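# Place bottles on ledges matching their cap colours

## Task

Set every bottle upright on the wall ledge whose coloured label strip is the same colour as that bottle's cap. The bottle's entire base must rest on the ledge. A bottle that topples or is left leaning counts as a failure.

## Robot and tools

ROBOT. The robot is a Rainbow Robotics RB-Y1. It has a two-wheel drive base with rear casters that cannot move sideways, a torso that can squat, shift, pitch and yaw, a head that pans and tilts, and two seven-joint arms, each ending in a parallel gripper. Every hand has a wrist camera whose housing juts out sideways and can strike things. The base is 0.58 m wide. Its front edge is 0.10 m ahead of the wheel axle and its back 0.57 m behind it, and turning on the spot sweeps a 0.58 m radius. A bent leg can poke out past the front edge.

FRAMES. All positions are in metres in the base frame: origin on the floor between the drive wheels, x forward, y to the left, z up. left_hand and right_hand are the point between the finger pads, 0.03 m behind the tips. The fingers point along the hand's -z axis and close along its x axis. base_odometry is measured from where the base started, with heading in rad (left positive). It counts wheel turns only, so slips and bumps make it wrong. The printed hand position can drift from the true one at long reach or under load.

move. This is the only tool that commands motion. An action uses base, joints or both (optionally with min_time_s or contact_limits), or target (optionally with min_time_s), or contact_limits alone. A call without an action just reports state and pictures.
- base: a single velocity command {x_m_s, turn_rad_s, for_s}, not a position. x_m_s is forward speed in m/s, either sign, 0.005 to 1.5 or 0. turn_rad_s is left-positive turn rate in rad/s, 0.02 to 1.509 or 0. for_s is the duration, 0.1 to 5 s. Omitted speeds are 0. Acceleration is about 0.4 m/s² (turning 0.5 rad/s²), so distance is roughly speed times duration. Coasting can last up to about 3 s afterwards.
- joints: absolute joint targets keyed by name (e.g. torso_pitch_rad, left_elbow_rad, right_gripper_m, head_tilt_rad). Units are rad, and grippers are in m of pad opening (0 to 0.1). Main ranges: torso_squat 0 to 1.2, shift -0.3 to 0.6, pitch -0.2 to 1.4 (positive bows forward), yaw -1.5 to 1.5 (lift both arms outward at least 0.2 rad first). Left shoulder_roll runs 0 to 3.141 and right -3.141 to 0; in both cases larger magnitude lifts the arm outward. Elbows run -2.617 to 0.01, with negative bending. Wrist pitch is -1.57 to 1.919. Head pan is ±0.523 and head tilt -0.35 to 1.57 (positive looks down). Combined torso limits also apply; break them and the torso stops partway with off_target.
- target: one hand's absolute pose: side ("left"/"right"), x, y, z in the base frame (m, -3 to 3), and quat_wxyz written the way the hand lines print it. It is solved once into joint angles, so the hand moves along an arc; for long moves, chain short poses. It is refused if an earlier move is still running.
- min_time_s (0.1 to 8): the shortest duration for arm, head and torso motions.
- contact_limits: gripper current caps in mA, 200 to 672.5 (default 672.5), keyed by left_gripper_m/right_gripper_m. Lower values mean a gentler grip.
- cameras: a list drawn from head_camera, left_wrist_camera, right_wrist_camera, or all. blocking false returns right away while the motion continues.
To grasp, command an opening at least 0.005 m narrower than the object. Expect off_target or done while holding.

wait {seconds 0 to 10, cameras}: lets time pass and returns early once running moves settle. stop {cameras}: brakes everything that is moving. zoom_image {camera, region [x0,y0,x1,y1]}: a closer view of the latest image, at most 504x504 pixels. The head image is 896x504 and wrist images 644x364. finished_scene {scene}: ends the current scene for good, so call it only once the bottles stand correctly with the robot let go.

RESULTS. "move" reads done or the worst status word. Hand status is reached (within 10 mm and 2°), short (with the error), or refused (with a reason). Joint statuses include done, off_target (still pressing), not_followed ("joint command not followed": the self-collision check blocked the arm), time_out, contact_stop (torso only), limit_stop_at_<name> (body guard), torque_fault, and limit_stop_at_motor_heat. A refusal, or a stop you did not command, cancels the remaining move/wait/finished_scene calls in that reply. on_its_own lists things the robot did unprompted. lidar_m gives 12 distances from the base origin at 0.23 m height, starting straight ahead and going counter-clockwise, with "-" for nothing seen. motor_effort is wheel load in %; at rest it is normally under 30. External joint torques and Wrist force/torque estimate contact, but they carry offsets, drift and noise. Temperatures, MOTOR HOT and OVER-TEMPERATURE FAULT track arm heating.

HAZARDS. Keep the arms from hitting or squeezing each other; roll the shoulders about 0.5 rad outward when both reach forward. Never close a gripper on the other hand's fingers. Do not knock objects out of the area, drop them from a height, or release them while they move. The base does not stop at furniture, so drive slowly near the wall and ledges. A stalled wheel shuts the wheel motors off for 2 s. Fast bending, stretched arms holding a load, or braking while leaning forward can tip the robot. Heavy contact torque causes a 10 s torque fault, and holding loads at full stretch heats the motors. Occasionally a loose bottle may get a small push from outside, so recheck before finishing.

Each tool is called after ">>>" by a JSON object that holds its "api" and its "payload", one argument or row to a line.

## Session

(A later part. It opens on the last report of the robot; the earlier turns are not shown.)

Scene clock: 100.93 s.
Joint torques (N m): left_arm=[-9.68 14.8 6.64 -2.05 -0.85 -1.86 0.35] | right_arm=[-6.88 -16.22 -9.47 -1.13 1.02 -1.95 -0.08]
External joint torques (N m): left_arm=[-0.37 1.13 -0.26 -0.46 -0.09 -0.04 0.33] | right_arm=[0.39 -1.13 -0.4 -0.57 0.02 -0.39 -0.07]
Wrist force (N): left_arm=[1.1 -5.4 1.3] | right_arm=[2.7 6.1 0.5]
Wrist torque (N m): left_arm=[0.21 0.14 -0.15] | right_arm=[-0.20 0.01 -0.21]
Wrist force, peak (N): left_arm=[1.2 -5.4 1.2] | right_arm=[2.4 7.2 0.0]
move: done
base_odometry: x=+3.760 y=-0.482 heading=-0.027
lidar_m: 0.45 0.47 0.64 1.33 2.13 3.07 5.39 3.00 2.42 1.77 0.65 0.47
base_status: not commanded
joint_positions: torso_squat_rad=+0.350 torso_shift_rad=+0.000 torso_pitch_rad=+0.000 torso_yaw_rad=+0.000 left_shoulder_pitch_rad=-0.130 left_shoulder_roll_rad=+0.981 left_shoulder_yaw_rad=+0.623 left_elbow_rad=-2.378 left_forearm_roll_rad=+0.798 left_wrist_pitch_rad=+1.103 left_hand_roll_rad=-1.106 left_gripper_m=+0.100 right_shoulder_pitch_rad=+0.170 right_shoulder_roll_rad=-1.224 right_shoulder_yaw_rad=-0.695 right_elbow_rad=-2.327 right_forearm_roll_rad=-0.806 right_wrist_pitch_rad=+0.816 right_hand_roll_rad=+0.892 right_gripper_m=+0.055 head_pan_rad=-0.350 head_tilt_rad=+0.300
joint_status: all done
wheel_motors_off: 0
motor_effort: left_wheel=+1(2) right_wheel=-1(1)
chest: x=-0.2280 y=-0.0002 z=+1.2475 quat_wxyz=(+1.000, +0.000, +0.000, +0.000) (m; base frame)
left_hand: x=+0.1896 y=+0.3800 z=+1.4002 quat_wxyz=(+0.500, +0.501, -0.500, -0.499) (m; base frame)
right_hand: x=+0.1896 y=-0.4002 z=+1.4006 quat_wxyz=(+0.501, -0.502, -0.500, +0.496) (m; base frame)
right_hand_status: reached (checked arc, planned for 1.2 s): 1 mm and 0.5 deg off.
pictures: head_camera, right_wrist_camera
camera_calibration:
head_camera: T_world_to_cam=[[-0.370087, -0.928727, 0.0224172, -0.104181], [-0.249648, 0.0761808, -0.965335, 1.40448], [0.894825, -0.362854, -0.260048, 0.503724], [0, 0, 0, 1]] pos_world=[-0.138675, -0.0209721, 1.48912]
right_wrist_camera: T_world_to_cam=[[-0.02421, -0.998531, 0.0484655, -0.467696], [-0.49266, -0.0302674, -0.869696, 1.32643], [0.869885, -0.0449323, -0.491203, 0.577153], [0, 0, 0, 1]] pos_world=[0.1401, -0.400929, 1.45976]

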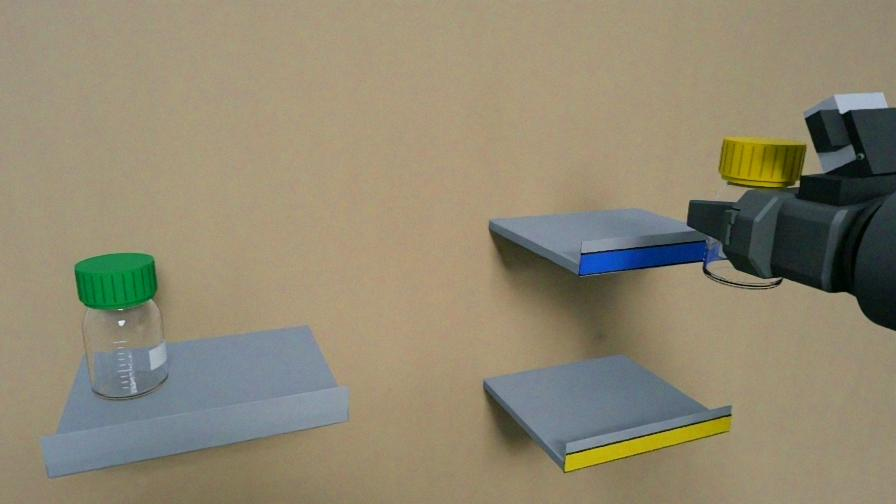

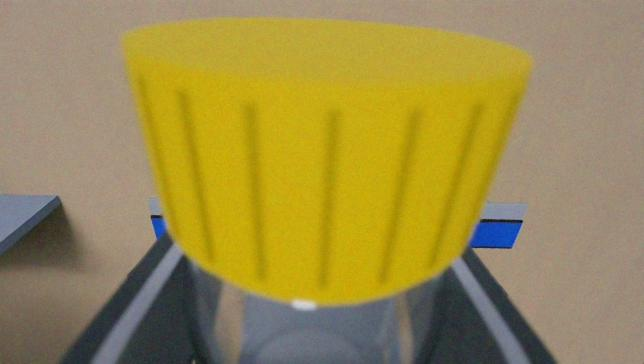

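>>> {"api": "move", "payload": {
  "target": {"side": "right", "x": 0.19, "y": -0.415, "z": 1.245, "quat_wxyz": [0.5, -0.5, -0.5, 0.5]},
  "min_time_s": 1.5
}}

>>> {"api": "move", "payload": {
  "target": {"side": "right", "x": 0.27, "y": -0.415, "z": 1.245, "quat_wxyz": [0.5, -0.5, -0.5, 0.5]},
  "min_time_s": 1.2,
  "cameras": ["head_camera", "right_wrist_camera"]
}}

>>> {"api": "zoom_image", "payload": {
  "camera": "head_camera",
  "region": [470, 200, 830, 500]
}}

Scene clock: 106.17 s.
Joint torques (N m): left_arm=[-10.03 15.15 6.79 -1.74 -0.76 -1.87 0.3] | right_arm=[-4.55 -13.26 -6.28 -5.4 0.7 -2.03 0.04]
External joint torques (N m): left_arm=[-0.72 1.48 -0.12 -0.14 0 -0.05 0.29] | right_arm=[0.98 -0.35 2.64 0.24 0.19 -0.22 0.05]
Wrist force (N): left_arm=[0.6 -4.7 1.2] | right_arm=[3.1 6.2 1.1]
Wrist torque (N m): left_arm=[0.12 0.08 -0.14] | right_arm=[-0.27 0.09 -0.23]
Wrist force, peak (N): left_arm=[1.3 -5.3 1.4] | right_arm=[3.2 6.7 1.1]
move: done
base_odometry: x=+3.760 y=-0.482 heading=-0.027
lidar_m: 0.45 0.47 0.64 1.33 2.12 3.08 5.39 3.01 2.43 1.77 0.65 0.47
base_status: not commanded
joint_positions: torso_squat_rad=+0.350 torso_shift_rad=+0.000 torso_pitch_rad=+0.000 torso_yaw_rad=+0.000 left_shoulder_pitch_rad=-0.130 left_shoulder_roll_rad=+0.981 left_shoulder_yaw_rad=+0.623 left_elbow_rad=-2.378 left_forearm_roll_rad=+0.798 left_wrist_pitch_rad=+1.103 left_hand_roll_rad=-1.106 left_gripper_m=+0.100 right_shoulder_pitch_rad=+0.361 right_shoulder_roll_rad=-0.866 right_shoulder_yaw_rad=-0.420 right_elbow_rad=-2.265 right_forearm_roll_rad=-0.554 right_wrist_pitch_rad=+0.434 right_hand_roll_rad=+1.115 right_gripper_m=+0.055 head_pan_rad=-0.350 head_tilt_rad=+0.300
joint_status: all done
wheel_motors_off: 0
motor_effort: left_wheel=+1(2) right_wheel=+0(1)
chest: x=-0.2280 y=-0.0002 z=+1.2475 quat_wxyz=(+1.000, +0.000, +0.000, +0.000) (m; base frame)
left_hand: x=+0.1896 y=+0.3800 z=+1.4002 quat_wxyz=(+0.500, +0.501, -0.500, -0.499) (m; base frame)
right_hand: x=+0.1899 y=-0.4151 z=+1.2452 quat_wxyz=(+0.500, -0.500, -0.500, +0.500) (m; base frame)
right_hand_status: reached (checked arc, planned for 1.5 s): 0 mm and 0.1 deg off.
pictures: none

Scene clock: 107.70 s.
Joint torques (N m): left_arm=[-9.83 14.82 6.67 -1.84 -0.83 -1.89 0.39] | right_arm=[-11.78 -16.91 -6.84 -5.65 0.47 -2 0.04]
External joint torques (N m): left_arm=[-0.52 1.15 -0.23 -0.24 -0.07 -0.07 0.38] | right_arm=[-1.04 -2.22 2.44 0.55 -0.05 -0.19 0.05]
Wrist force (N): left_arm=[0.9 -5.0 1.4] | right_arm=[2.9 6.1 0.6]
Wrist torque (N m): left_arm=[0.18 0.09 -0.16] | right_arm=[-0.27 0.07 -0.20]
Wrist force, peak (N): left_arm=[1.1 -5.2 1.1] | right_arm=[3.0 7.1 -0.3]
move: done
base_odometry: x=+3.760 y=-0.482 heading=-0.027
lidar_m: 0.45 0.47 0.64 1.33 2.12 3.08 5.39 3.01 2.42 1.78 0.65 0.48
base_status: not commanded
joint_positions: torso_squat_rad=+0.350 torso_shift_rad=+0.000 torso_pitch_rad=+0.000 torso_yaw_rad=+0.000 left_shoulder_pitch_rad=-0.130 left_shoulder_roll_rad=+0.981 left_shoulder_yaw_rad=+0.623 left_elbow_rad=-2.378 left_forearm_roll_rad=+0.798 left_wrist_pitch_rad=+1.103 left_hand_roll_rad=-1.106 left_gripper_m=+0.100 right_shoulder_pitch_rad=+0.022 right_shoulder_roll_rad=-0.894 right_shoulder_yaw_rad=-0.222 right_elbow_rad=-1.997 right_forearm_roll_rad=-0.494 right_wrist_pitch_rad=+0.456 right_hand_roll_rad=+1.124 right_gripper_m=+0.055 head_pan_rad=-0.350 head_tilt_rad=+0.300
joint_status: all done
wheel_motors_off: 0
motor_effort: left_wheel=+1(2) right_wheel=+0(1)
chest: x=-0.2280 y=-0.0002 z=+1.2475 quat_wxyz=(+1.000, +0.000, +0.000, +0.000) (m; base frame)
left_hand: x=+0.1896 y=+0.3800 z=+1.4002 quat_wxyz=(+0.500, +0.501, -0.500, -0.499) (m; base frame)
right_hand: x=+0.2697 y=-0.4151 z=+1.2449 quat_wxyz=(+0.500, -0.500, -0.500, +0.500) (m; base frame)
right_hand_status: reached (checked arc, planned for 1.2 s): 0 mm and 0.0 deg off.
pictures: head_camera, right_wrist_camera
camera_calibration:
head_camera: T_world_to_cam=[[-0.370087, -0.928727, 0.0224172, -0.104181], [-0.249648, 0.0761808, -0.965335, 1.40448], [0.894825, -0.362854, -0.260048, 0.503724], [0, 0, 0, 1]] pos_world=[-0.138675, -0.0209721, 1.48912]
right_wrist_camera: T_world_to_cam=[[-0.0171709, -0.998537, 0.0512793, -0.478411], [-0.496674, -0.0359933, -0.867191, 1.22562], [0.867767, -0.0403595, -0.495329, 0.438035], [0, 0, 0, 1]] pos_world=[0.220408, -0.415918, 1.30435]

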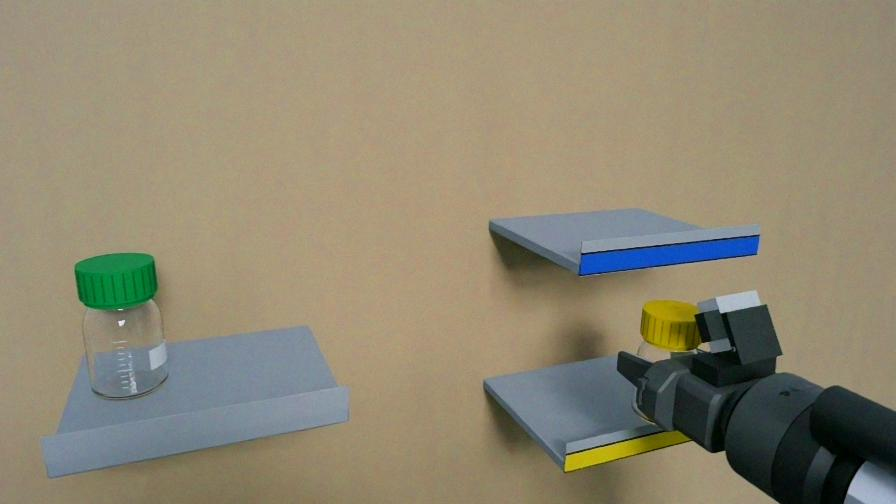

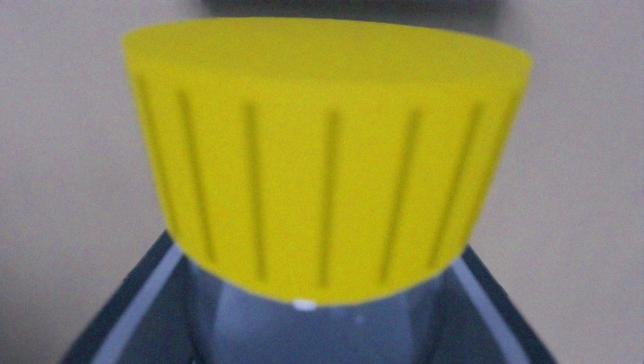

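Scaled by 1.400 from the camera's 896x504 image, which has a finer 1280x720 frame.

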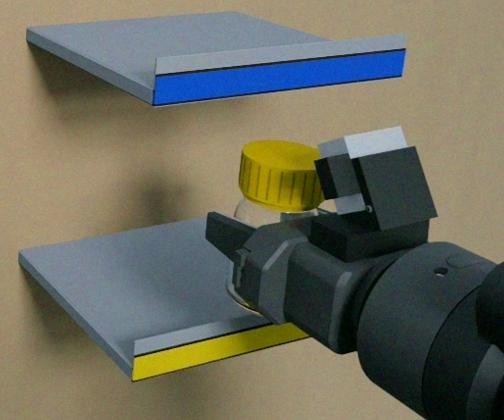

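>>> {"api": "move", "payload": {
  "target": {"side": "right", "x": 0.335, "y": -0.415, "z": 1.243, "quat_wxyz": [0.5, -0.5, -0.5, 0.5]},
  "min_time_s": 1.5,
  "cameras": ["head_camera", "right_wrist_camera"]
}}

>>> {"api": "zoom_image", "payload": {
  "camera": "head_camera",
  "region": [470, 200, 770, 500]
}}

Scene clock: 109.80 s.
Joint torques (N m): left_arm=[-9.98 14.76 6.72 -1.84 -0.8 -2.03 0.29] | right_arm=[-15.83 -15.93 -6.39 -6.22 0.29 -2.48 0.17]
External joint torques (N m): left_arm=[-0.67 1.09 -0.19 -0.25 -0.04 -0.21 0.28] | right_arm=[-0.99 -0.5 2.83 0.46 -0.16 -0.62 0.18]
Wrist force (N): left_arm=[0.7 -5.2 1.1] | right_arm=[2.9 6.0 0.6]
Wrist torque (N m): left_arm=[0.22 0.08 -0.14] | right_arm=[-0.28 0.09 -0.23]
Wrist force, peak (N): left_arm=[1.1 -5.3 1.1] | right_arm=[3.2 6.7 0.6]
move: done
base_odometry: x=+3.760 y=-0.482 heading=-0.027
lidar_m: 0.45 0.47 0.65 1.32 2.12 3.08 5.39 3.01 2.43 1.77 0.64 0.47
base_status: not commanded
joint_positions: torso_squat_rad=+0.350 torso_shift_rad=+0.000 torso_pitch_rad=+0.000 torso_yaw_rad=+0.000 left_shoulder_pitch_rad=-0.130 left_shoulder_roll_rad=+0.981 left_shoulder_yaw_rad=+0.623 left_elbow_rad=-2.378 left_forearm_roll_rad=+0.798 left_wrist_pitch_rad=+1.103 left_hand_roll_rad=-1.106 left_gripper_m=+0.100 right_shoulder_pitch_rad=-0.240 right_shoulder_roll_rad=-0.886 right_shoulder_yaw_rad=-0.068 right_elbow_rad=-1.721 right_forearm_roll_rad=-0.496 right_wrist_pitch_rad=+0.404 right_hand_roll_rad=+1.175 right_gripper_m=+0.055 head_pan_rad=-0.350 head_tilt_rad=+0.300
joint_status: all done
wheel_motors_off: 0
motor_effort: left_wheel=+1(2) right_wheel=+0(2)
chest: x=-0.2280 y=-0.0002 z=+1.2475 quat_wxyz=(+1.000, +0.000, +0.000, +0.000) (m; base frame)
left_hand: x=+0.1896 y=+0.3800 z=+1.4002 quat_wxyz=(+0.500, +0.501, -0.500, -0.499) (m; base frame)
right_hand: x=+0.3348 y=-0.4153 z=+1.2430 quat_wxyz=(+0.500, -0.500, -0.500, +0.500) (m; base frame)
right_hand_status: reached (checked arc, planned for 1.5 s): 0 mm and 0.1 deg off.
pictures: head_camera, right_wrist_camera
camera_calibration:
head_camera: T_world_to_cam=[[-0.370087, -0.928727, 0.0224172, -0.104181], [-0.249648, 0.0761808, -0.965335, 1.40448], [0.894825, -0.362854, -0.260048, 0.503724], [0, 0, 0, 1]] pos_world=[-0.138675, -0.0209721, 1.48912]
right_wrist_camera: T_world_to_cam=[[-0.0176504, -0.998509, 0.0516573, -0.477736], [-0.496618, -0.0360865, -0.867219, 1.2562], [0.86779, -0.0409607, -0.49524, 0.380174], [0, 0, 0, 1]] pos_world=[0.285507, -0.41612, 1.30236]

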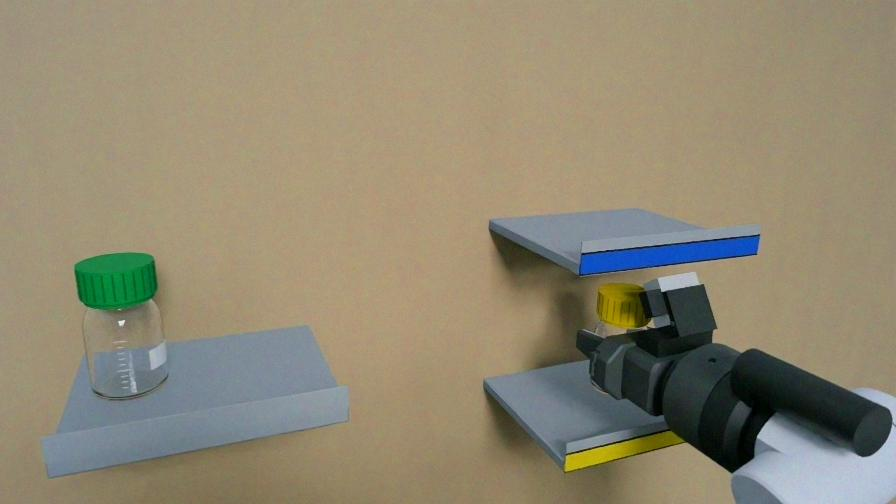

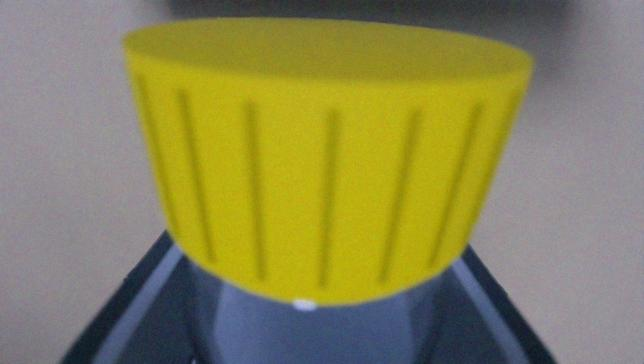

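Scaled by 1.680 from the camera's 896x504 image, which has a finer 1280x720 frame.

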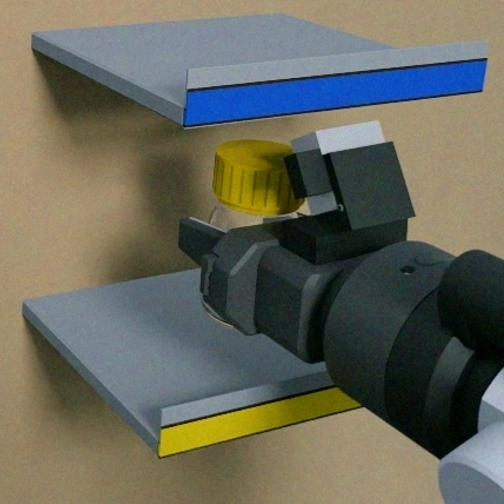

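>>> {"api": "move", "payload": {
  "target": {"side": "right", "x": 0.335, "y": -0.415, "z": 1.213, "quat_wxyz": [0.5, -0.5, -0.5, 0.5]},
  "min_time_s": 1.2
}}

>>> {"api": "move", "payload": {
  "target": {"side": "right", "x": 0.335, "y": -0.415, "z": 1.208, "quat_wxyz": [0.5, -0.5, -0.5, 0.5]},
  "min_time_s": 0.6,
  "cameras": ["head_camera"]
}}

>>> {"api": "zoom_image", "payload": {
  "camera": "head_camera",
  "region": [550, 230, 750, 490]
}}

Scene clock: 112.10 s.
Joint torques (N m): left_arm=[-10 14.97 6.62 -1.88 -0.73 -1.81 0.34] | right_arm=[-13.3 -15.71 -6.42 -6.46 0.45 -2.35 0.41]
External joint torques (N m): left_arm=[-0.68 1.3 -0.29 -0.28 0.03 0.01 0.33] | right_arm=[1.37 -0.62 2.56 0.7 0.06 -0.48 0.42]
Wrist force (N): left_arm=[0.9 -5.2 1.1] | right_arm=[3.3 5.1 0.2]
Wrist torque (N m): left_arm=[0.19 0.10 -0.15] | right_arm=[-0.15 0.10 -0.22]
Wrist force, peak (N): left_arm=[1.2 -5.3 1.3] | right_arm=[3.3 7.3 0.8]
move: done
base_odometry: x=+3.760 y=-0.482 heading=-0.027
lidar_m: 0.45 0.46 0.65 1.33 2.12 3.08 5.39 3.01 2.43 1.77 0.65 0.47
base_status: not commanded
joint_positions: torso_squat_rad=+0.350 torso_shift_rad=+0.000 torso_pitch_rad=+0.000 torso_yaw_rad=+0.000 left_shoulder_pitch_rad=-0.130 left_shoulder_roll_rad=+0.981 left_shoulder_yaw_rad=+0.623 left_elbow_rad=-2.378 left_forearm_roll_rad=+0.798 left_wrist_pitch_rad=+1.103 left_hand_roll_rad=-1.106 left_gripper_m=+0.100 right_shoulder_pitch_rad=-0.212 right_shoulder_roll_rad=-0.840 right_shoulder_yaw_rad=-0.048 right_elbow_rad=-1.678 right_forearm_roll_rad=-0.468 right_wrist_pitch_rad=+0.329 right_hand_roll_rad=+1.196 right_gripper_m=+0.055 head_pan_rad=-0.350 head_tilt_rad=+0.300
joint_status: all done
wheel_motors_off: 0
motor_effort: left_wheel=+1(2) right_wheel=+0(1)
chest: x=-0.2280 y=-0.0002 z=+1.2475 quat_wxyz=(+1.000, +0.000, +0.000, +0.000) (m; base frame)
left_hand: x=+0.1896 y=+0.3800 z=+1.4002 quat_wxyz=(+0.500, +0.501, -0.500, -0.499) (m; base frame)
right_hand: x=+0.3350 y=-0.4151 z=+1.2133 quat_wxyz=(+0.500, -0.500, -0.500, +0.500) (m; base frame)
right_hand_status: reached (checked arc, planned for 1.2 s): 0 mm and 0.0 deg off.
pictures: none

Scene clock: 113.03 s.
Joint torques (N m): left_arm=[-10.09 14.84 6.47 -2.02 -0.88 -1.86 0.34] | right_arm=[-9.88 -13.55 -3.87 -4.91 -0.01 -0.87 0.06]
External joint torques (N m): left_arm=[-0.78 1.17 -0.43 -0.43 -0.13 -0.04 0.33] | right_arm=[4.77 1.5 5.06 2.31 -0.39 1 0.07]
Wrist force (N): left_arm=[1.0 -4.8 1.0] | right_arm=[2.0 -1.5 0.4]
Wrist torque (N m): left_arm=[0.15 0.13 -0.15] | right_arm=[-0.20 0.11 -0.04]
Wrist force, peak (N): left_arm=[1.0 -5.3 1.3] | right_arm=[3.3 7.5 0.6]
move: done
base_odometry: x=+3.760 y=-0.482 heading=-0.027
lidar_m: 0.45 0.48 0.64 1.33 2.12 3.08 5.39 3.01 2.43 1.78 0.64 0.47
base_status: not commanded
joint_positions: torso_squat_rad=+0.350 torso_shift_rad=+0.000 torso_pitch_rad=+0.000 torso_yaw_rad=+0.000 left_shoulder_pitch_rad=-0.130 left_shoulder_roll_rad=+0.981 left_shoulder_yaw_rad=+0.623 left_elbow_rad=-2.378 left_forearm_roll_rad=+0.798 left_wrist_pitch_rad=+1.103 left_hand_roll_rad=-1.106 left_gripper_m=+0.100 right_shoulder_pitch_rad=-0.208 right_shoulder_roll_rad=-0.834 right_shoulder_yaw_rad=-0.045 right_elbow_rad=-1.671 right_forearm_roll_rad=-0.464 right_wrist_pitch_rad=+0.316 right_hand_roll_rad=+1.200 right_gripper_m=+0.055 head_pan_rad=-0.350 head_tilt_rad=+0.300
joint_status: all done
wheel_motors_off: 0
motor_effort: left_wheel=+2(2) right_wheel=+0(1)
chest: x=-0.2280 y=-0.0002 z=+1.2475 quat_wxyz=(+1.000, +0.000, +0.000, +0.000) (m; base frame)
left_hand: x=+0.1896 y=+0.3800 z=+1.4002 quat_wxyz=(+0.500, +0.501, -0.500, -0.499) (m; base frame)
right_hand: x=+0.3351 y=-0.4151 z=+1.2093 quat_wxyz=(+0.499, -0.501, -0.500, +0.500) (m; base frame)
right_hand_status: reached (checked arc, planned for 0.6 s): 1 mm and 0.1 deg off.
pictures: head_camera
camera_calibration:
head_camera: T_world_to_cam=[[-0.370087, -0.928727, 0.0224172, -0.104181], [-0.249648, 0.0761808, -0.965335, 1.40448], [0.894825, -0.362854, -0.260048, 0.503724], [0, 0, 0, 1]] pos_world=[-0.138675, -0.0209721, 1.48912]

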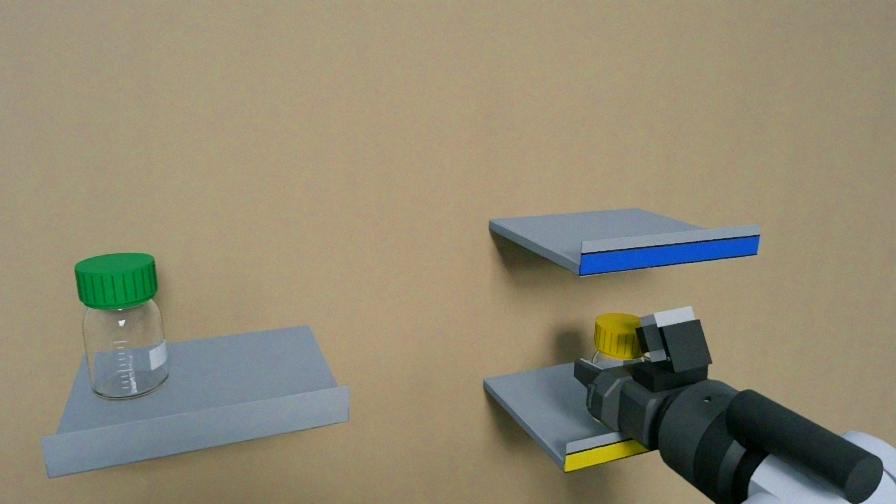

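Scaled by 1.938 from the camera's 896x504 image, which has a finer 1280x720 frame.

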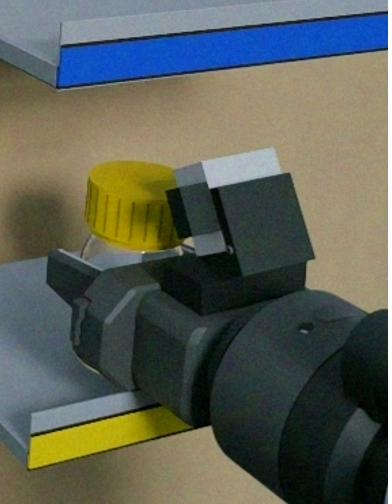

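>>> {"api": "move", "payload": {
  "joints": {"right_gripper_m": 0.1},
  "cameras": ["head_camera", "right_wrist_camera"]
}}

>>> {"api": "zoom_image", "payload": {
  "camera": "head_camera",
  "region": [550, 230, 750, 490]
}}

Scene clock: 119.40 s.
Joint torques (N m): left_arm=[-9.97 14.81 6.61 -1.77 -0.9 -1.94 0.41] | right_arm=[-12.28 -14.83 -5.47 -6.24 0.1 -1.53 -0.13]
External joint torques (N m): left_arm=[-0.66 1.14 -0.29 -0.18 -0.14 -0.12 0.4] | right_arm=[2.37 0.21 3.46 0.99 -0.28 0.34 -0.12]
Wrist force (N): left_arm=[0.9 -5.1 1.1] | right_arm=[2.1 4.7 0.5]
Wrist torque (N m): left_arm=[0.19 0.10 -0.17] | right_arm=[-0.26 -0.02 -0.24]
Wrist force, peak (N): left_arm=[0.9 -5.5 1.2] | right_arm=[3.1 6.0 0.5]
move: done
base_odometry: x=+3.760 y=-0.482 heading=-0.027
lidar_m: 0.45 0.48 0.65 1.33 2.12 3.08 5.39 3.01 2.43 1.78 0.65 0.47
base_status: not commanded
joint_positions: torso_squat_rad=+0.350 torso_shift_rad=+0.000 torso_pitch_rad=+0.000 torso_yaw_rad=+0.000 left_shoulder_pitch_rad=-0.130 left_shoulder_roll_rad=+0.981 left_shoulder_yaw_rad=+0.623 left_elbow_rad=-2.378 left_forearm_roll_rad=+0.798 left_wrist_pitch_rad=+1.103 left_hand_roll_rad=-1.106 left_gripper_m=+0.100 right_shoulder_pitch_rad=-0.208 right_shoulder_roll_rad=-0.833 right_shoulder_yaw_rad=-0.045 right_elbow_rad=-1.670 right_forearm_roll_rad=-0.464 right_wrist_pitch_rad=+0.316 right_hand_roll_rad=+1.200 right_gripper_m=+0.100 head_pan_rad=-0.350 head_tilt_rad=+0.300
joint_status: all done
wheel_motors_off: 0
motor_effort: left_wheel=+1(2) right_wheel=+0(1)
chest: x=-0.2280 y=-0.0002 z=+1.2475 quat_wxyz=(+1.000, +0.000, +0.000, +0.000) (m; base frame)
left_hand: x=+0.1896 y=+0.3800 z=+1.4002 quat_wxyz=(+0.500, +0.501, -0.500, -0.499) (m; base frame)
right_hand: x=+0.3350 y=-0.4151 z=+1.2086 quat_wxyz=(+0.500, -0.500, -0.500, +0.500) (m; base frame)
pictures: head_camera, right_wrist_camera
camera_calibration:
head_camera: T_world_to_cam=[[-0.370087, -0.928727, 0.0224172, -0.104181], [-0.249648, 0.0761808, -0.965335, 1.40448], [0.894825, -0.362854, -0.260048, 0.503724], [0, 0, 0, 1]] pos_world=[-0.138675, -0.0209721, 1.48912]
right_wrist_camera: T_world_to_cam=[[-0.0170234, -0.998511, 0.0518293, -0.476252], [-0.495713, -0.0365889, -0.867715, 1.22664], [0.868319, -0.040464, -0.494352, 0.361896], [0, 0, 0, 1]] pos_world=[0.28571, -0.416018, 1.26796]

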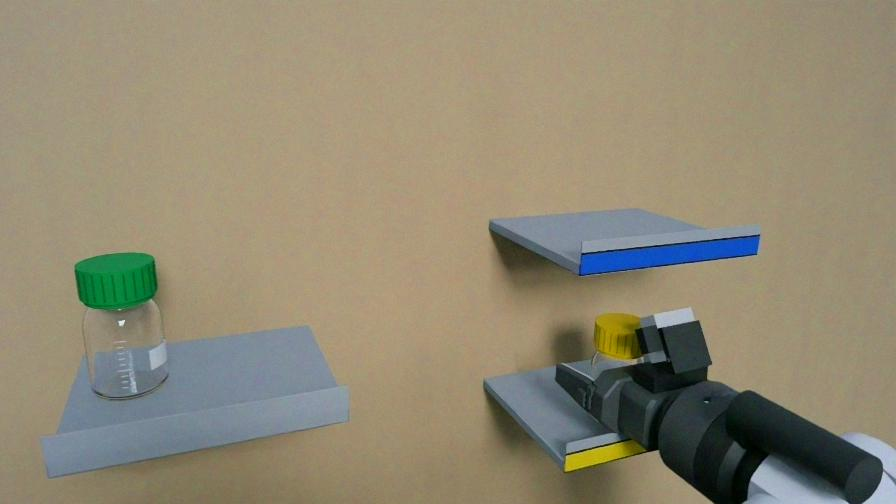

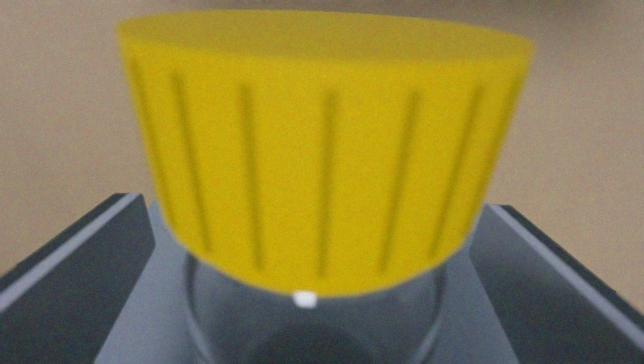

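Scaled by 1.938 from the camera's 896x504 image, which has a finer 1280x720 frame.

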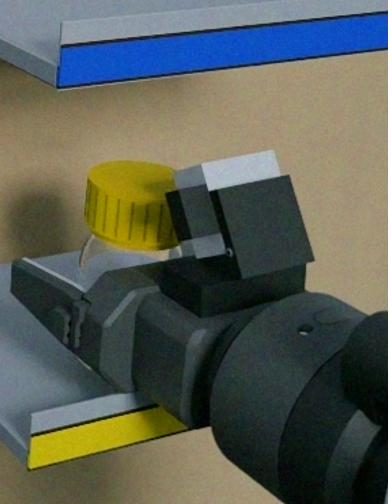

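>>> {"api": "move", "payload": {
  "target": {"side": "right", "x": 0.33, "y": -0.415, "z": 1.221, "quat_wxyz": [0.5, -0.5, -0.5, 0.5]},
  "min_time_s": 0.6
}}

>>> {"api": "move", "payload": {
  "target": {"side": "right", "x": 0.19, "y": -0.415, "z": 1.225, "quat_wxyz": [0.5, -0.5, -0.5, 0.5]},
  "min_time_s": 1.5
}}

>>> {"api": "move", "payload": {
  "joints": {"head_pan_rad": 0.35, "head_tilt_rad": 0.3},
  "cameras": ["all"]
}}

>>> {"api": "zoom_image", "payload": {
  "camera": "head_camera",
  "region": [100, 90, 420, 490]
}}

>>> {"api": "zoom_image", "payload": {
  "camera": "right_wrist_camera",
  "region": [130, 0, 600, 364]
}}

Scene clock: 120.87 s.
Joint torques (N m): left_arm=[-9.59 14.94 6.98 -1.92 -0.71 -1.81 0.41] | right_arm=[-12.32 -16.85 -8.91 -6.57 0.28 -1.47 -0.19]
External joint torques (N m): left_arm=[-0.28 1.27 0.08 -0.32 0.05 0.01 0.4] | right_arm=[2.1 -1.73 0.15 0.46 -0.13 0.39 -0.19]
Wrist force (N): left_arm=[0.9 -4.6 0.9] | right_arm=[3.4 4.9 0.5]
Wrist torque (N m): left_arm=[0.14 0.12 -0.14] | right_arm=[-0.27 0.11 -0.07]
Wrist force, peak (N): left_arm=[1.0 -5.3 1.2] | right_arm=[3.6 5.2 1.2]
move: done
base_odometry: x=+3.760 y=-0.482 heading=-0.027
lidar_m: 0.45 0.47 0.65 1.33 2.13 3.08 5.39 3.01 2.42 1.77 0.65 0.47
base_status: not commanded
joint_positions: torso_squat_rad=+0.350 torso_shift_rad=+0.000 torso_pitch_rad=+0.000 torso_yaw_rad=+0.000 left_shoulder_pitch_rad=-0.130 left_shoulder_roll_rad=+0.981 left_shoulder_yaw_rad=+0.623 left_elbow_rad=-2.378 left_forearm_roll_rad=+0.798 left_wrist_pitch_rad=+1.103 left_hand_roll_rad=-1.106 left_gripper_m=+0.100 right_shoulder_pitch_rad=-0.200 right_shoulder_roll_rad=-0.852 right_shoulder_yaw_rad=-0.063 right_elbow_rad=-1.711 right_forearm_roll_rad=-0.473 right_wrist_pitch_rad=+0.351 right_hand_roll_rad=+1.188 right_gripper_m=+0.100 head_pan_rad=-0.350 head_tilt_rad=+0.300
joint_status: all done
wheel_motors_off: 0
motor_effort: left_wheel=+1(2) right_wheel=+0(2)
chest: x=-0.2280 y=-0.0002 z=+1.2475 quat_wxyz=(+1.000, +0.000, +0.000, +0.000) (m; base frame)
left_hand: x=+0.1896 y=+0.3800 z=+1.4002 quat_wxyz=(+0.500, +0.501, -0.500, -0.499) (m; base frame)
right_hand: x=+0.3305 y=-0.4145 z=+1.2208 quat_wxyz=(+0.499, -0.500, -0.501, +0.500) (m; base frame)
right_hand_status: reached (checked arc, planned for 0.6 s): 1 mm and 0.1 deg off.
pictures: none

Scene clock: 122.70 s.
Joint torques (N m): left_arm=[-9.86 14.65 6.81 -1.81 -0.74 -1.88 0.39] | right_arm=[-3.76 -14.68 -9.27 -5.57 0.19 -1.31 -0.13]
External joint torques (N m): left_arm=[-0.55 0.98 -0.09 -0.22 0.02 -0.06 0.37] | right_arm=[1.64 -2 -0.28 0.49 -0.28 0.46 -0.12]
Wrist force (N): left_arm=[1.0 -4.9 0.9] | right_arm=[3.2 5.1 0.4]
Wrist torque (N m): left_arm=[0.18 0.13 -0.15] | right_arm=[-0.33 0.09 -0.02]
Wrist force, peak (N): left_arm=[0.9 -5.3 1.3] | right_arm=[3.5 5.3 0.8]
move: done
base_odometry: x=+3.760 y=-0.482 heading=-0.027
lidar_m: 0.45 0.47 0.64 1.33 2.12 3.08 5.38 3.01 2.42 1.78 0.65 0.47
base_status: not commanded
joint_positions: torso_squat_rad=+0.350 torso_shift_rad=+0.000 torso_pitch_rad=+0.000 torso_yaw_rad=+0.000 left_shoulder_pitch_rad=-0.130 left_shoulder_roll_rad=+0.981 left_shoulder_yaw_rad=+0.623 left_elbow_rad=-2.378 left_forearm_roll_rad=+0.798 left_wrist_pitch_rad=+1.103 left_hand_roll_rad=-1.106 left_gripper_m=+0.100 right_shoulder_pitch_rad=+0.380 right_shoulder_roll_rad=-0.854 right_shoulder_yaw_rad=-0.366 right_elbow_rad=-2.235 right_forearm_roll_rad=-0.477 right_wrist_pitch_rad=+0.367 right_hand_roll_rad=+1.078 right_gripper_m=+0.100 head_pan_rad=-0.350 head_tilt_rad=+0.300
joint_status: all done
wheel_motors_off: 0
motor_effort: left_wheel=+1(2) right_wheel=+0(2)
chest: x=-0.2280 y=-0.0002 z=+1.2475 quat_wxyz=(+1.000, +0.000, +0.000, +0.000) (m; base frame)
left_hand: x=+0.1896 y=+0.3800 z=+1.4002 quat_wxyz=(+0.500, +0.501, -0.500, -0.499) (m; base frame)
right_hand: x=+0.1908 y=-0.4148 z=+1.2251 quat_wxyz=(+0.500, -0.500, -0.500, +0.500) (m; base frame)
right_hand_status: reached (checked arc, planned for 1.5 s): 1 mm and 0.0 deg off.
pictures: none

Scene clock: 123.83 s.
Joint torques (N m): left_arm=[-10.12 14.9 6.62 -1.94 -0.81 -1.9 0.13] | right_arm=[-4.22 -14.71 -9.26 -5.63 0.23 -1.37 -0.14]
External joint torques (N m): left_arm=[-0.81 1.24 -0.28 -0.34 -0.05 -0.08 0.11] | right_arm=[1.18 -2.02 -0.28 0.42 -0.25 0.4 -0.13]
Wrist force (N): left_arm=[1.2 -5.0 1.1] | right_arm=[3.2 5.3 0.8]
Wrist torque (N m): left_arm=[0.18 0.14 -0.14] | right_arm=[-0.38 0.11 -0.03]
Wrist force, peak (N): left_arm=[0.9 -5.3 1.0] | right_arm=[3.2 5.3 0.8]
move: done
base_odometry: x=+3.760 y=-0.482 heading=-0.027
lidar_m: 0.44 0.47 0.64 1.33 2.12 3.08 5.39 3.01 2.42 1.77 0.64 0.47
base_status: not commanded
joint_positions: torso_squat_rad=+0.350 torso_shift_rad=+0.000 torso_pitch_rad=+0.000 torso_yaw_rad=+0.000 left_shoulder_pitch_rad=-0.130 left_shoulder_roll_rad=+0.981 left_shoulder_yaw_rad=+0.623 left_elbow_rad=-2.378 left_forearm_roll_rad=+0.798 left_wrist_pitch_rad=+1.103 left_hand_roll_rad=-1.106 left_gripper_m=+0.100 right_shoulder_pitch_rad=+0.380 right_shoulder_roll_rad=-0.854 right_shoulder_yaw_rad=-0.366 right_elbow_rad=-2.235 right_forearm_roll_rad=-0.477 right_wrist_pitch_rad=+0.367 right_hand_roll_rad=+1.078 right_gripper_m=+0.100 head_pan_rad=+0.350 head_tilt_rad=+0.300
joint_status: all done
wheel_motors_off: 0
motor_effort: left_wheel=+1(2) right_wheel=+0(2)
chest: x=-0.2280 y=-0.0002 z=+1.2475 quat_wxyz=(+1.000, +0.000, +0.000, +0.000) (m; base frame)
left_hand: x=+0.1896 y=+0.3800 z=+1.4002 quat_wxyz=(+0.500, +0.501, -0.500, -0.499) (m; base frame)
right_hand: x=+0.1908 y=-0.4148 z=+1.2251 quat_wxyz=(+0.500, -0.500, -0.500, +0.500) (m; base frame)
pictures: head_camera, left_wrist_camera, right_wrist_camera
camera_calibration:
head_camera: T_world_to_cam=[[0.315249, -0.948744, 0.0224491, 0.0369362], [-0.239519, -0.102432, -0.965473, 1.40666], [0.918286, 0.298987, -0.259534, 0.508065], [0, 0, 0, 1]] pos_world=[-0.14127, 0.0272259, 1.48912]
left_wrist_camera: T_world_to_cam=[[-0.0343054, -0.999402, -0.00444251, 0.391437], [-0.465535, 0.019913, -0.884805, 1.34691], [0.884364, -0.0282854, -0.46594, 0.569701], [0, 0, 0, 1]] pos_world=[0.136642, 0.380496, 1.45894]
right_wrist_camera: T_world_to_cam=[[-0.0169484, -0.998518, 0.0517072, -0.479125], [-0.496291, -0.036493, -0.867389, 1.16927], [0.867991, -0.0403626, -0.494937, 0.496166], [0, 0, 0, 1]] pos_world=[0.141509, -0.415718, 1.28456]

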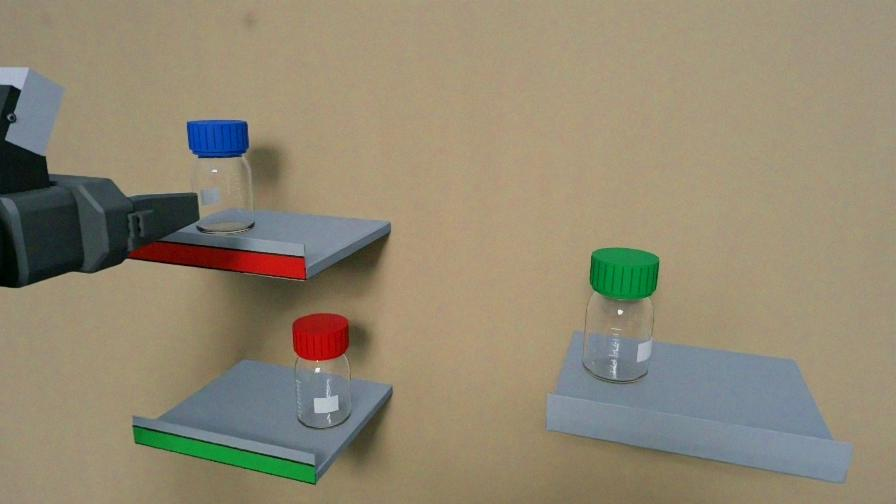

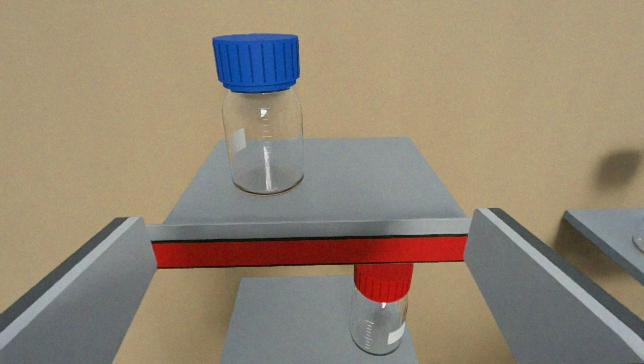

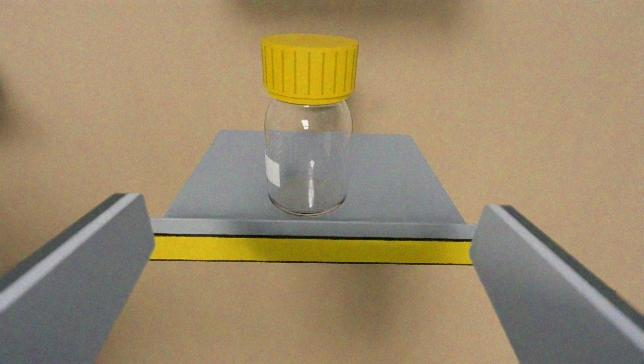

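Scaled by 1.260 from the camera's 896x504 image, which has a finer 1280x720 frame.

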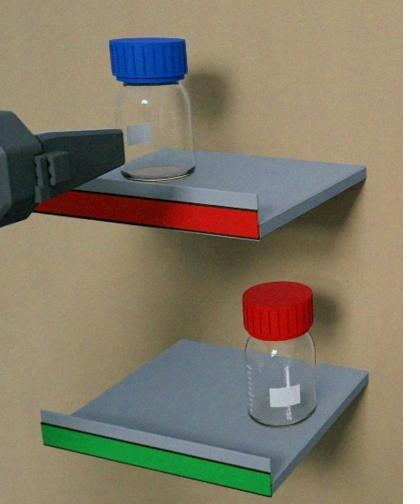

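Scaled by 1.072 from the camera's 644x364 image, which has a finer 1265x715 frame.

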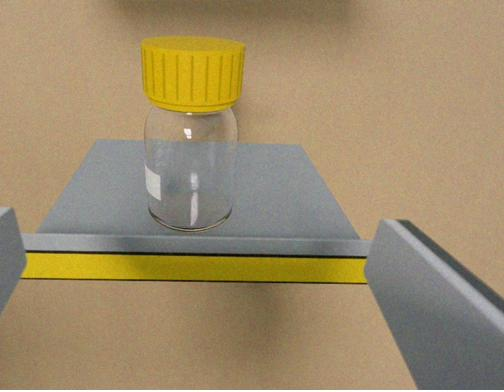

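>>> {"api": "zoom_image", "payload": {
  "camera": "left_wrist_camera",
  "region": [130, 20, 490, 364]
}}

Scaled by 1.400 from the camera's 644x364 image, which has a finer 1265x715 frame.

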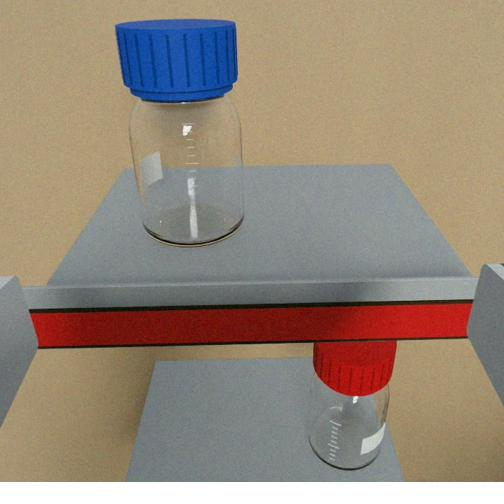

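>>> {"api": "move", "payload": {
  "target": {"side": "left", "x": 0.2, "y": 0.42, "z": 1.437, "quat_wxyz": [0.5, 0.5, -0.5, -0.5]},
  "min_time_s": 1.0
}}

>>> {"api": "move", "payload": {
  "target": {"side": "left", "x": 0.28, "y": 0.42, "z": 1.437, "quat_wxyz": [0.5, 0.5, -0.5, -0.5]},
  "min_time_s": 1.2,
  "cameras": ["head_camera", "left_wrist_camera"]
}}

Scene clock: 127.83 s.
Joint torques (N m): left_arm=[-11.02 17.09 8.41 -0.84 -0.6 -1.96 0.03] | right_arm=[-4.28 -14.66 -8.98 -5.63 0.34 -1.4 -0.05]
External joint torques (N m): left_arm=[-1.22 1.49 1.16 0.72 -0.03 -0.05 0.02] | right_arm=[1.12 -1.98 0 0.43 -0.14 0.37 -0.04]
Wrist force (N): left_arm=[0.9 -5.3 0.7] | right_arm=[2.8 4.5 0.5]
Wrist torque (N m): left_arm=[0.21 0.11 -0.02] | right_arm=[-0.25 0.06 -0.03]
Wrist force, peak (N): left_arm=[0.8 -5.8 1.2] | right_arm=[3.7 5.3 0.3]
move: done
base_odometry: x=+3.760 y=-0.482 heading=-0.027
lidar_m: 0.44 0.47 0.65 1.33 2.12 3.08 5.39 3.01 2.42 1.78 0.65 0.47
base_status: not commanded
joint_positions: torso_squat_rad=+0.350 torso_shift_rad=+0.000 torso_pitch_rad=+0.000 torso_yaw_rad=+0.000 left_shoulder_pitch_rad=-0.185 left_shoulder_roll_rad=+1.090 left_shoulder_yaw_rad=+0.688 left_elbow_rad=-2.184 left_forearm_roll_rad=+0.957 left_wrist_pitch_rad=+1.071 left_hand_roll_rad=-1.212 left_gripper_m=+0.100 right_shoulder_pitch_rad=+0.380 right_shoulder_roll_rad=-0.854 right_shoulder_yaw_rad=-0.366 right_elbow_rad=-2.235 right_forearm_roll_rad=-0.477 right_wrist_pitch_rad=+0.367 right_hand_roll_rad=+1.078 right_gripper_m=+0.100 head_pan_rad=+0.350 head_tilt_rad=+0.300
joint_status: all done
wheel_motors_off: 0
motor_effort: left_wheel=+2(2) right_wheel=+0(2)
chest: x=-0.2280 y=-0.0002 z=+1.2475 quat_wxyz=(+1.000, +0.000, +0.000, +0.000) (m; base frame)
left_hand: x=+0.1992 y=+0.4200 z=+1.4369 quat_wxyz=(+0.501, +0.501, -0.500, -0.499) (m; base frame)
left_hand_status: reached (checked arc, planned for 1.0 s): 1 mm and 0.2 deg off.
right_hand: x=+0.1908 y=-0.4148 z=+1.2251 quat_wxyz=(+0.500, -0.500, -0.500, +0.500) (m; base frame)
pictures: none

Scene clock: 129.37 s.
Joint torques (N m): left_arm=[-14.95 17.82 7.09 -2.27 -0.72 -1.88 -0.09] | right_arm=[-4.15 -14.85 -9.21 -5.48 0.22 -1.51 -0.22]
External joint torques (N m): left_arm=[-1.07 1.98 -1.52 0.67 -0.23 0.03 -0.11] | right_arm=[1.26 -2.17 -0.22 0.57 -0.26 0.26 -0.21]
Wrist force (N): left_arm=[1.1 -5.3 1.1] | right_arm=[3.2 4.4 0.0]
Wrist torque (N m): left_arm=[0.22 0.13 -0.01] | right_arm=[-0.24 0.07 -0.03]
Wrist force, peak (N): left_arm=[1.2 -5.7 1.1] | right_arm=[3.2 5.3 0.9]
move: done
base_odometry: x=+3.760 y=-0.482 heading=-0.027
lidar_m: 0.45 0.47 0.65 1.32 2.12 3.08 5.39 3.01 2.43 1.77 0.65 0.47
base_status: not commanded
joint_positions: torso_squat_rad=+0.350 torso_shift_rad=+0.000 torso_pitch_rad=+0.000 torso_yaw_rad=+0.000 left_shoulder_pitch_rad=-0.437 left_shoulder_roll_rad=+1.133 left_shoulder_yaw_rad=+0.357 left_elbow_rad=-1.910 left_forearm_roll_rad=+0.844 left_wrist_pitch_rad=+0.923 left_hand_roll_rad=-1.220 left_gripper_m=+0.100 right_shoulder_pitch_rad=+0.380 right_shoulder_roll_rad=-0.854 right_shoulder_yaw_rad=-0.366 right_elbow_rad=-2.235 right_forearm_roll_rad=-0.477 right_wrist_pitch_rad=+0.367 right_hand_roll_rad=+1.078 right_gripper_m=+0.100 head_pan_rad=+0.350 head_tilt_rad=+0.300
joint_status: all done
wheel_motors_off: 0
motor_effort: left_wheel=+1(2) right_wheel=-2(2)
chest: x=-0.2280 y=-0.0002 z=+1.2475 quat_wxyz=(+1.000, +0.000, +0.000, +0.000) (m; base frame)
left_hand: x=+0.2791 y=+0.4199 z=+1.4371 quat_wxyz=(+0.500, +0.500, -0.500, -0.500) (m; base frame)
left_hand_status: reached (checked arc, planned for 1.2 s): 1 mm and 0.1 deg off.
right_hand: x=+0.1908 y=-0.4148 z=+1.2251 quat_wxyz=(+0.500, -0.500, -0.500, +0.500) (m; base frame)
pictures: head_camera, left_wrist_camera
camera_calibration:
head_camera: T_world_to_cam=[[0.315249, -0.948744, 0.0224491, 0.0369362], [-0.239519, -0.102432, -0.965473, 1.40666], [0.918286, 0.298987, -0.259534, 0.508065], [0, 0, 0, 1]] pos_world=[-0.14127, 0.0272259, 1.48912]
left_wrist_camera: T_world_to_cam=[[-0.0356236, -0.999351, -0.00542352, 0.436395], [-0.4661, 0.021415, -0.884473, 1.41943], [0.884015, -0.0289802, -0.46656, 0.510176], [0, 0, 0, 1]] pos_world=[0.226139, 0.420499, 1.49584]

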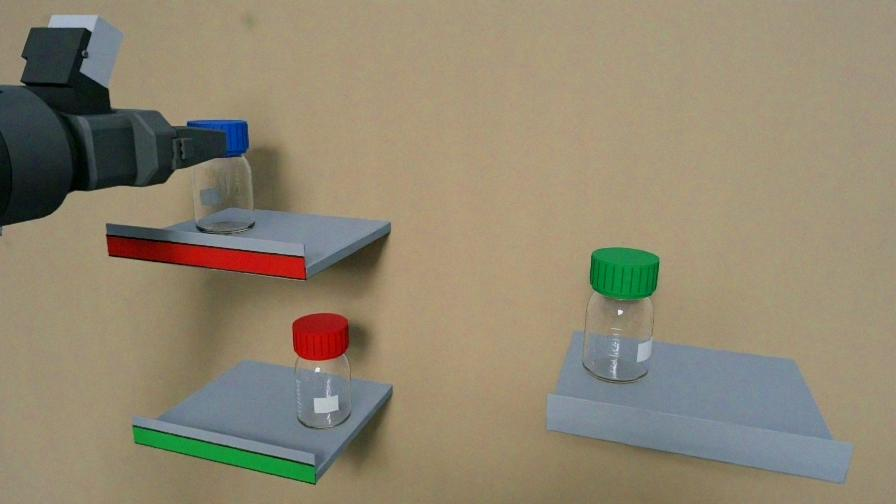

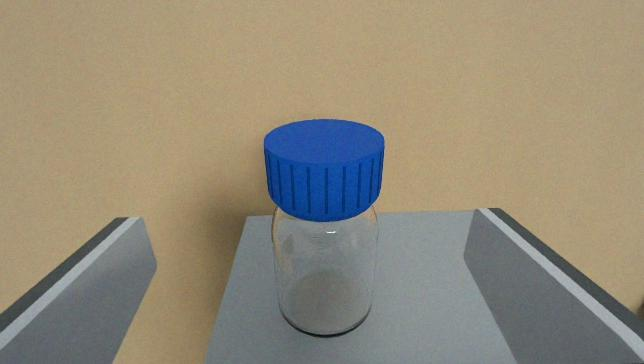

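>>> {"api": "move", "payload": {
  "target": {"side": "left", "x": 0.35, "y": 0.4155, "z": 1.433, "quat_wxyz": [0.5, 0.5, -0.5, -0.5]},
  "min_time_s": 1.5,
  "cameras": ["head_camera", "left_wrist_camera"]
}}

>>> {"api": "zoom_image", "payload": {
  "camera": "head_camera",
  "region": [50, 50, 350, 290]
}}

Scene clock: 132.03 s.
Joint torques (N m): left_arm=[-19.04 15.03 6.25 -3.86 -0.52 -2.1 0.11] | right_arm=[-3.52 -14.35 -8.7 -5.63 0.25 -1.67 -0.23]
External joint torques (N m): left_arm=[-1.29 -0.06 -2.31 0.69 -0.2 -0.14 0.1] | right_arm=[1.88 -1.66 0.28 0.42 -0.23 0.1 -0.22]
Wrist force (N): left_arm=[0.9 -5.2 0.9] | right_arm=[3.4 4.4 0.6]
Wrist torque (N m): left_arm=[0.18 0.10 -0.04] | right_arm=[-0.24 0.08 -0.03]
Wrist force, peak (N): left_arm=[1.1 -5.5 1.3] | right_arm=[3.6 5.1 1.5]
move: done
base_odometry: x=+3.760 y=-0.482 heading=-0.027
lidar_m: 0.45 0.47 0.65 1.33 2.12 3.09 5.39 3.02 2.43 1.77 0.65 0.47
base_status: not commanded
joint_positions: torso_squat_rad=+0.350 torso_shift_rad=+0.000 torso_pitch_rad=+0.000 torso_yaw_rad=+0.000 left_shoulder_pitch_rad=-0.699 left_shoulder_roll_rad=+1.065 left_shoulder_yaw_rad=+0.123 left_elbow_rad=-1.620 left_forearm_roll_rad=+0.778 left_wrist_pitch_rad=+0.818 left_hand_roll_rad=-1.302 left_gripper_m=+0.100 right_shoulder_pitch_rad=+0.380 right_shoulder_roll_rad=-0.854 right_shoulder_yaw_rad=-0.366 right_elbow_rad=-2.235 right_forearm_roll_rad=-0.477 right_wrist_pitch_rad=+0.367 right_hand_roll_rad=+1.078 right_gripper_m=+0.100 head_pan_rad=+0.350 head_tilt_rad=+0.300
joint_status: all done
wheel_motors_off: 0
motor_effort: left_wheel=+1(2) right_wheel=+0(2)
chest: x=-0.2280 y=-0.0002 z=+1.2475 quat_wxyz=(+1.000, +0.000, +0.000, +0.000) (m; base frame)
left_hand: x=+0.3494 y=+0.4156 z=+1.4334 quat_wxyz=(+0.500, +0.500, -0.500, -0.500) (m; base frame)
left_hand_status: reached (checked arc, planned for 1.5 s): 1 mm and 0.1 deg off.
right_hand: x=+0.1908 y=-0.4148 z=+1.2251 quat_wxyz=(+0.500, -0.500, -0.500, +0.500) (m; base frame)
pictures: head_camera, left_wrist_camera
camera_calibration:
head_camera: T_world_to_cam=[[0.315249, -0.948744, 0.0224491, 0.0369362], [-0.239519, -0.102432, -0.965473, 1.40666], [0.918286, 0.298987, -0.259534, 0.508065], [0, 0, 0, 1]] pos_world=[-0.14127, 0.0272259, 1.48912]
left_wrist_camera: T_world_to_cam=[[-0.0351723, -0.999368, -0.00521561, 0.434045], [-0.465923, 0.0210145, -0.884576, 1.44929], [0.884126, -0.0286825, -0.466367, 0.445731], [0, 0, 0, 1]] pos_world=[0.29644, 0.416099, 1.49214]

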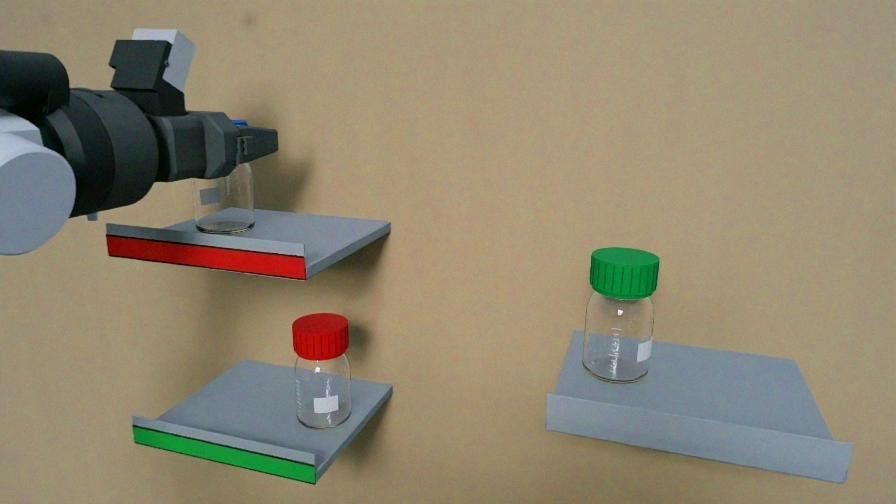

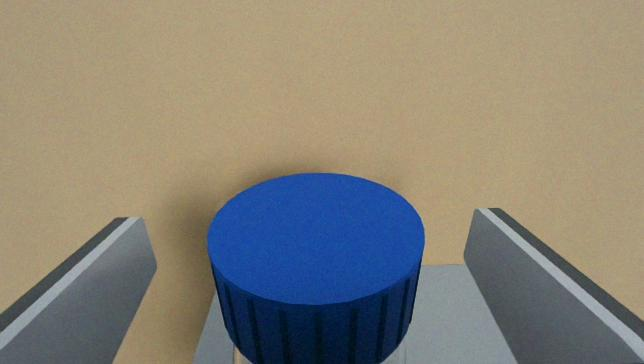

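Scaled by 1.680 from the camera's 896x504 image, which has a finer 1280x720 frame.

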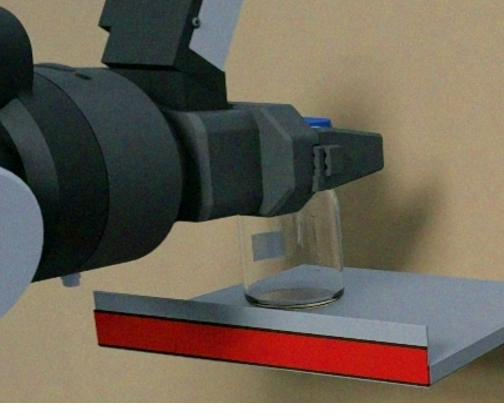

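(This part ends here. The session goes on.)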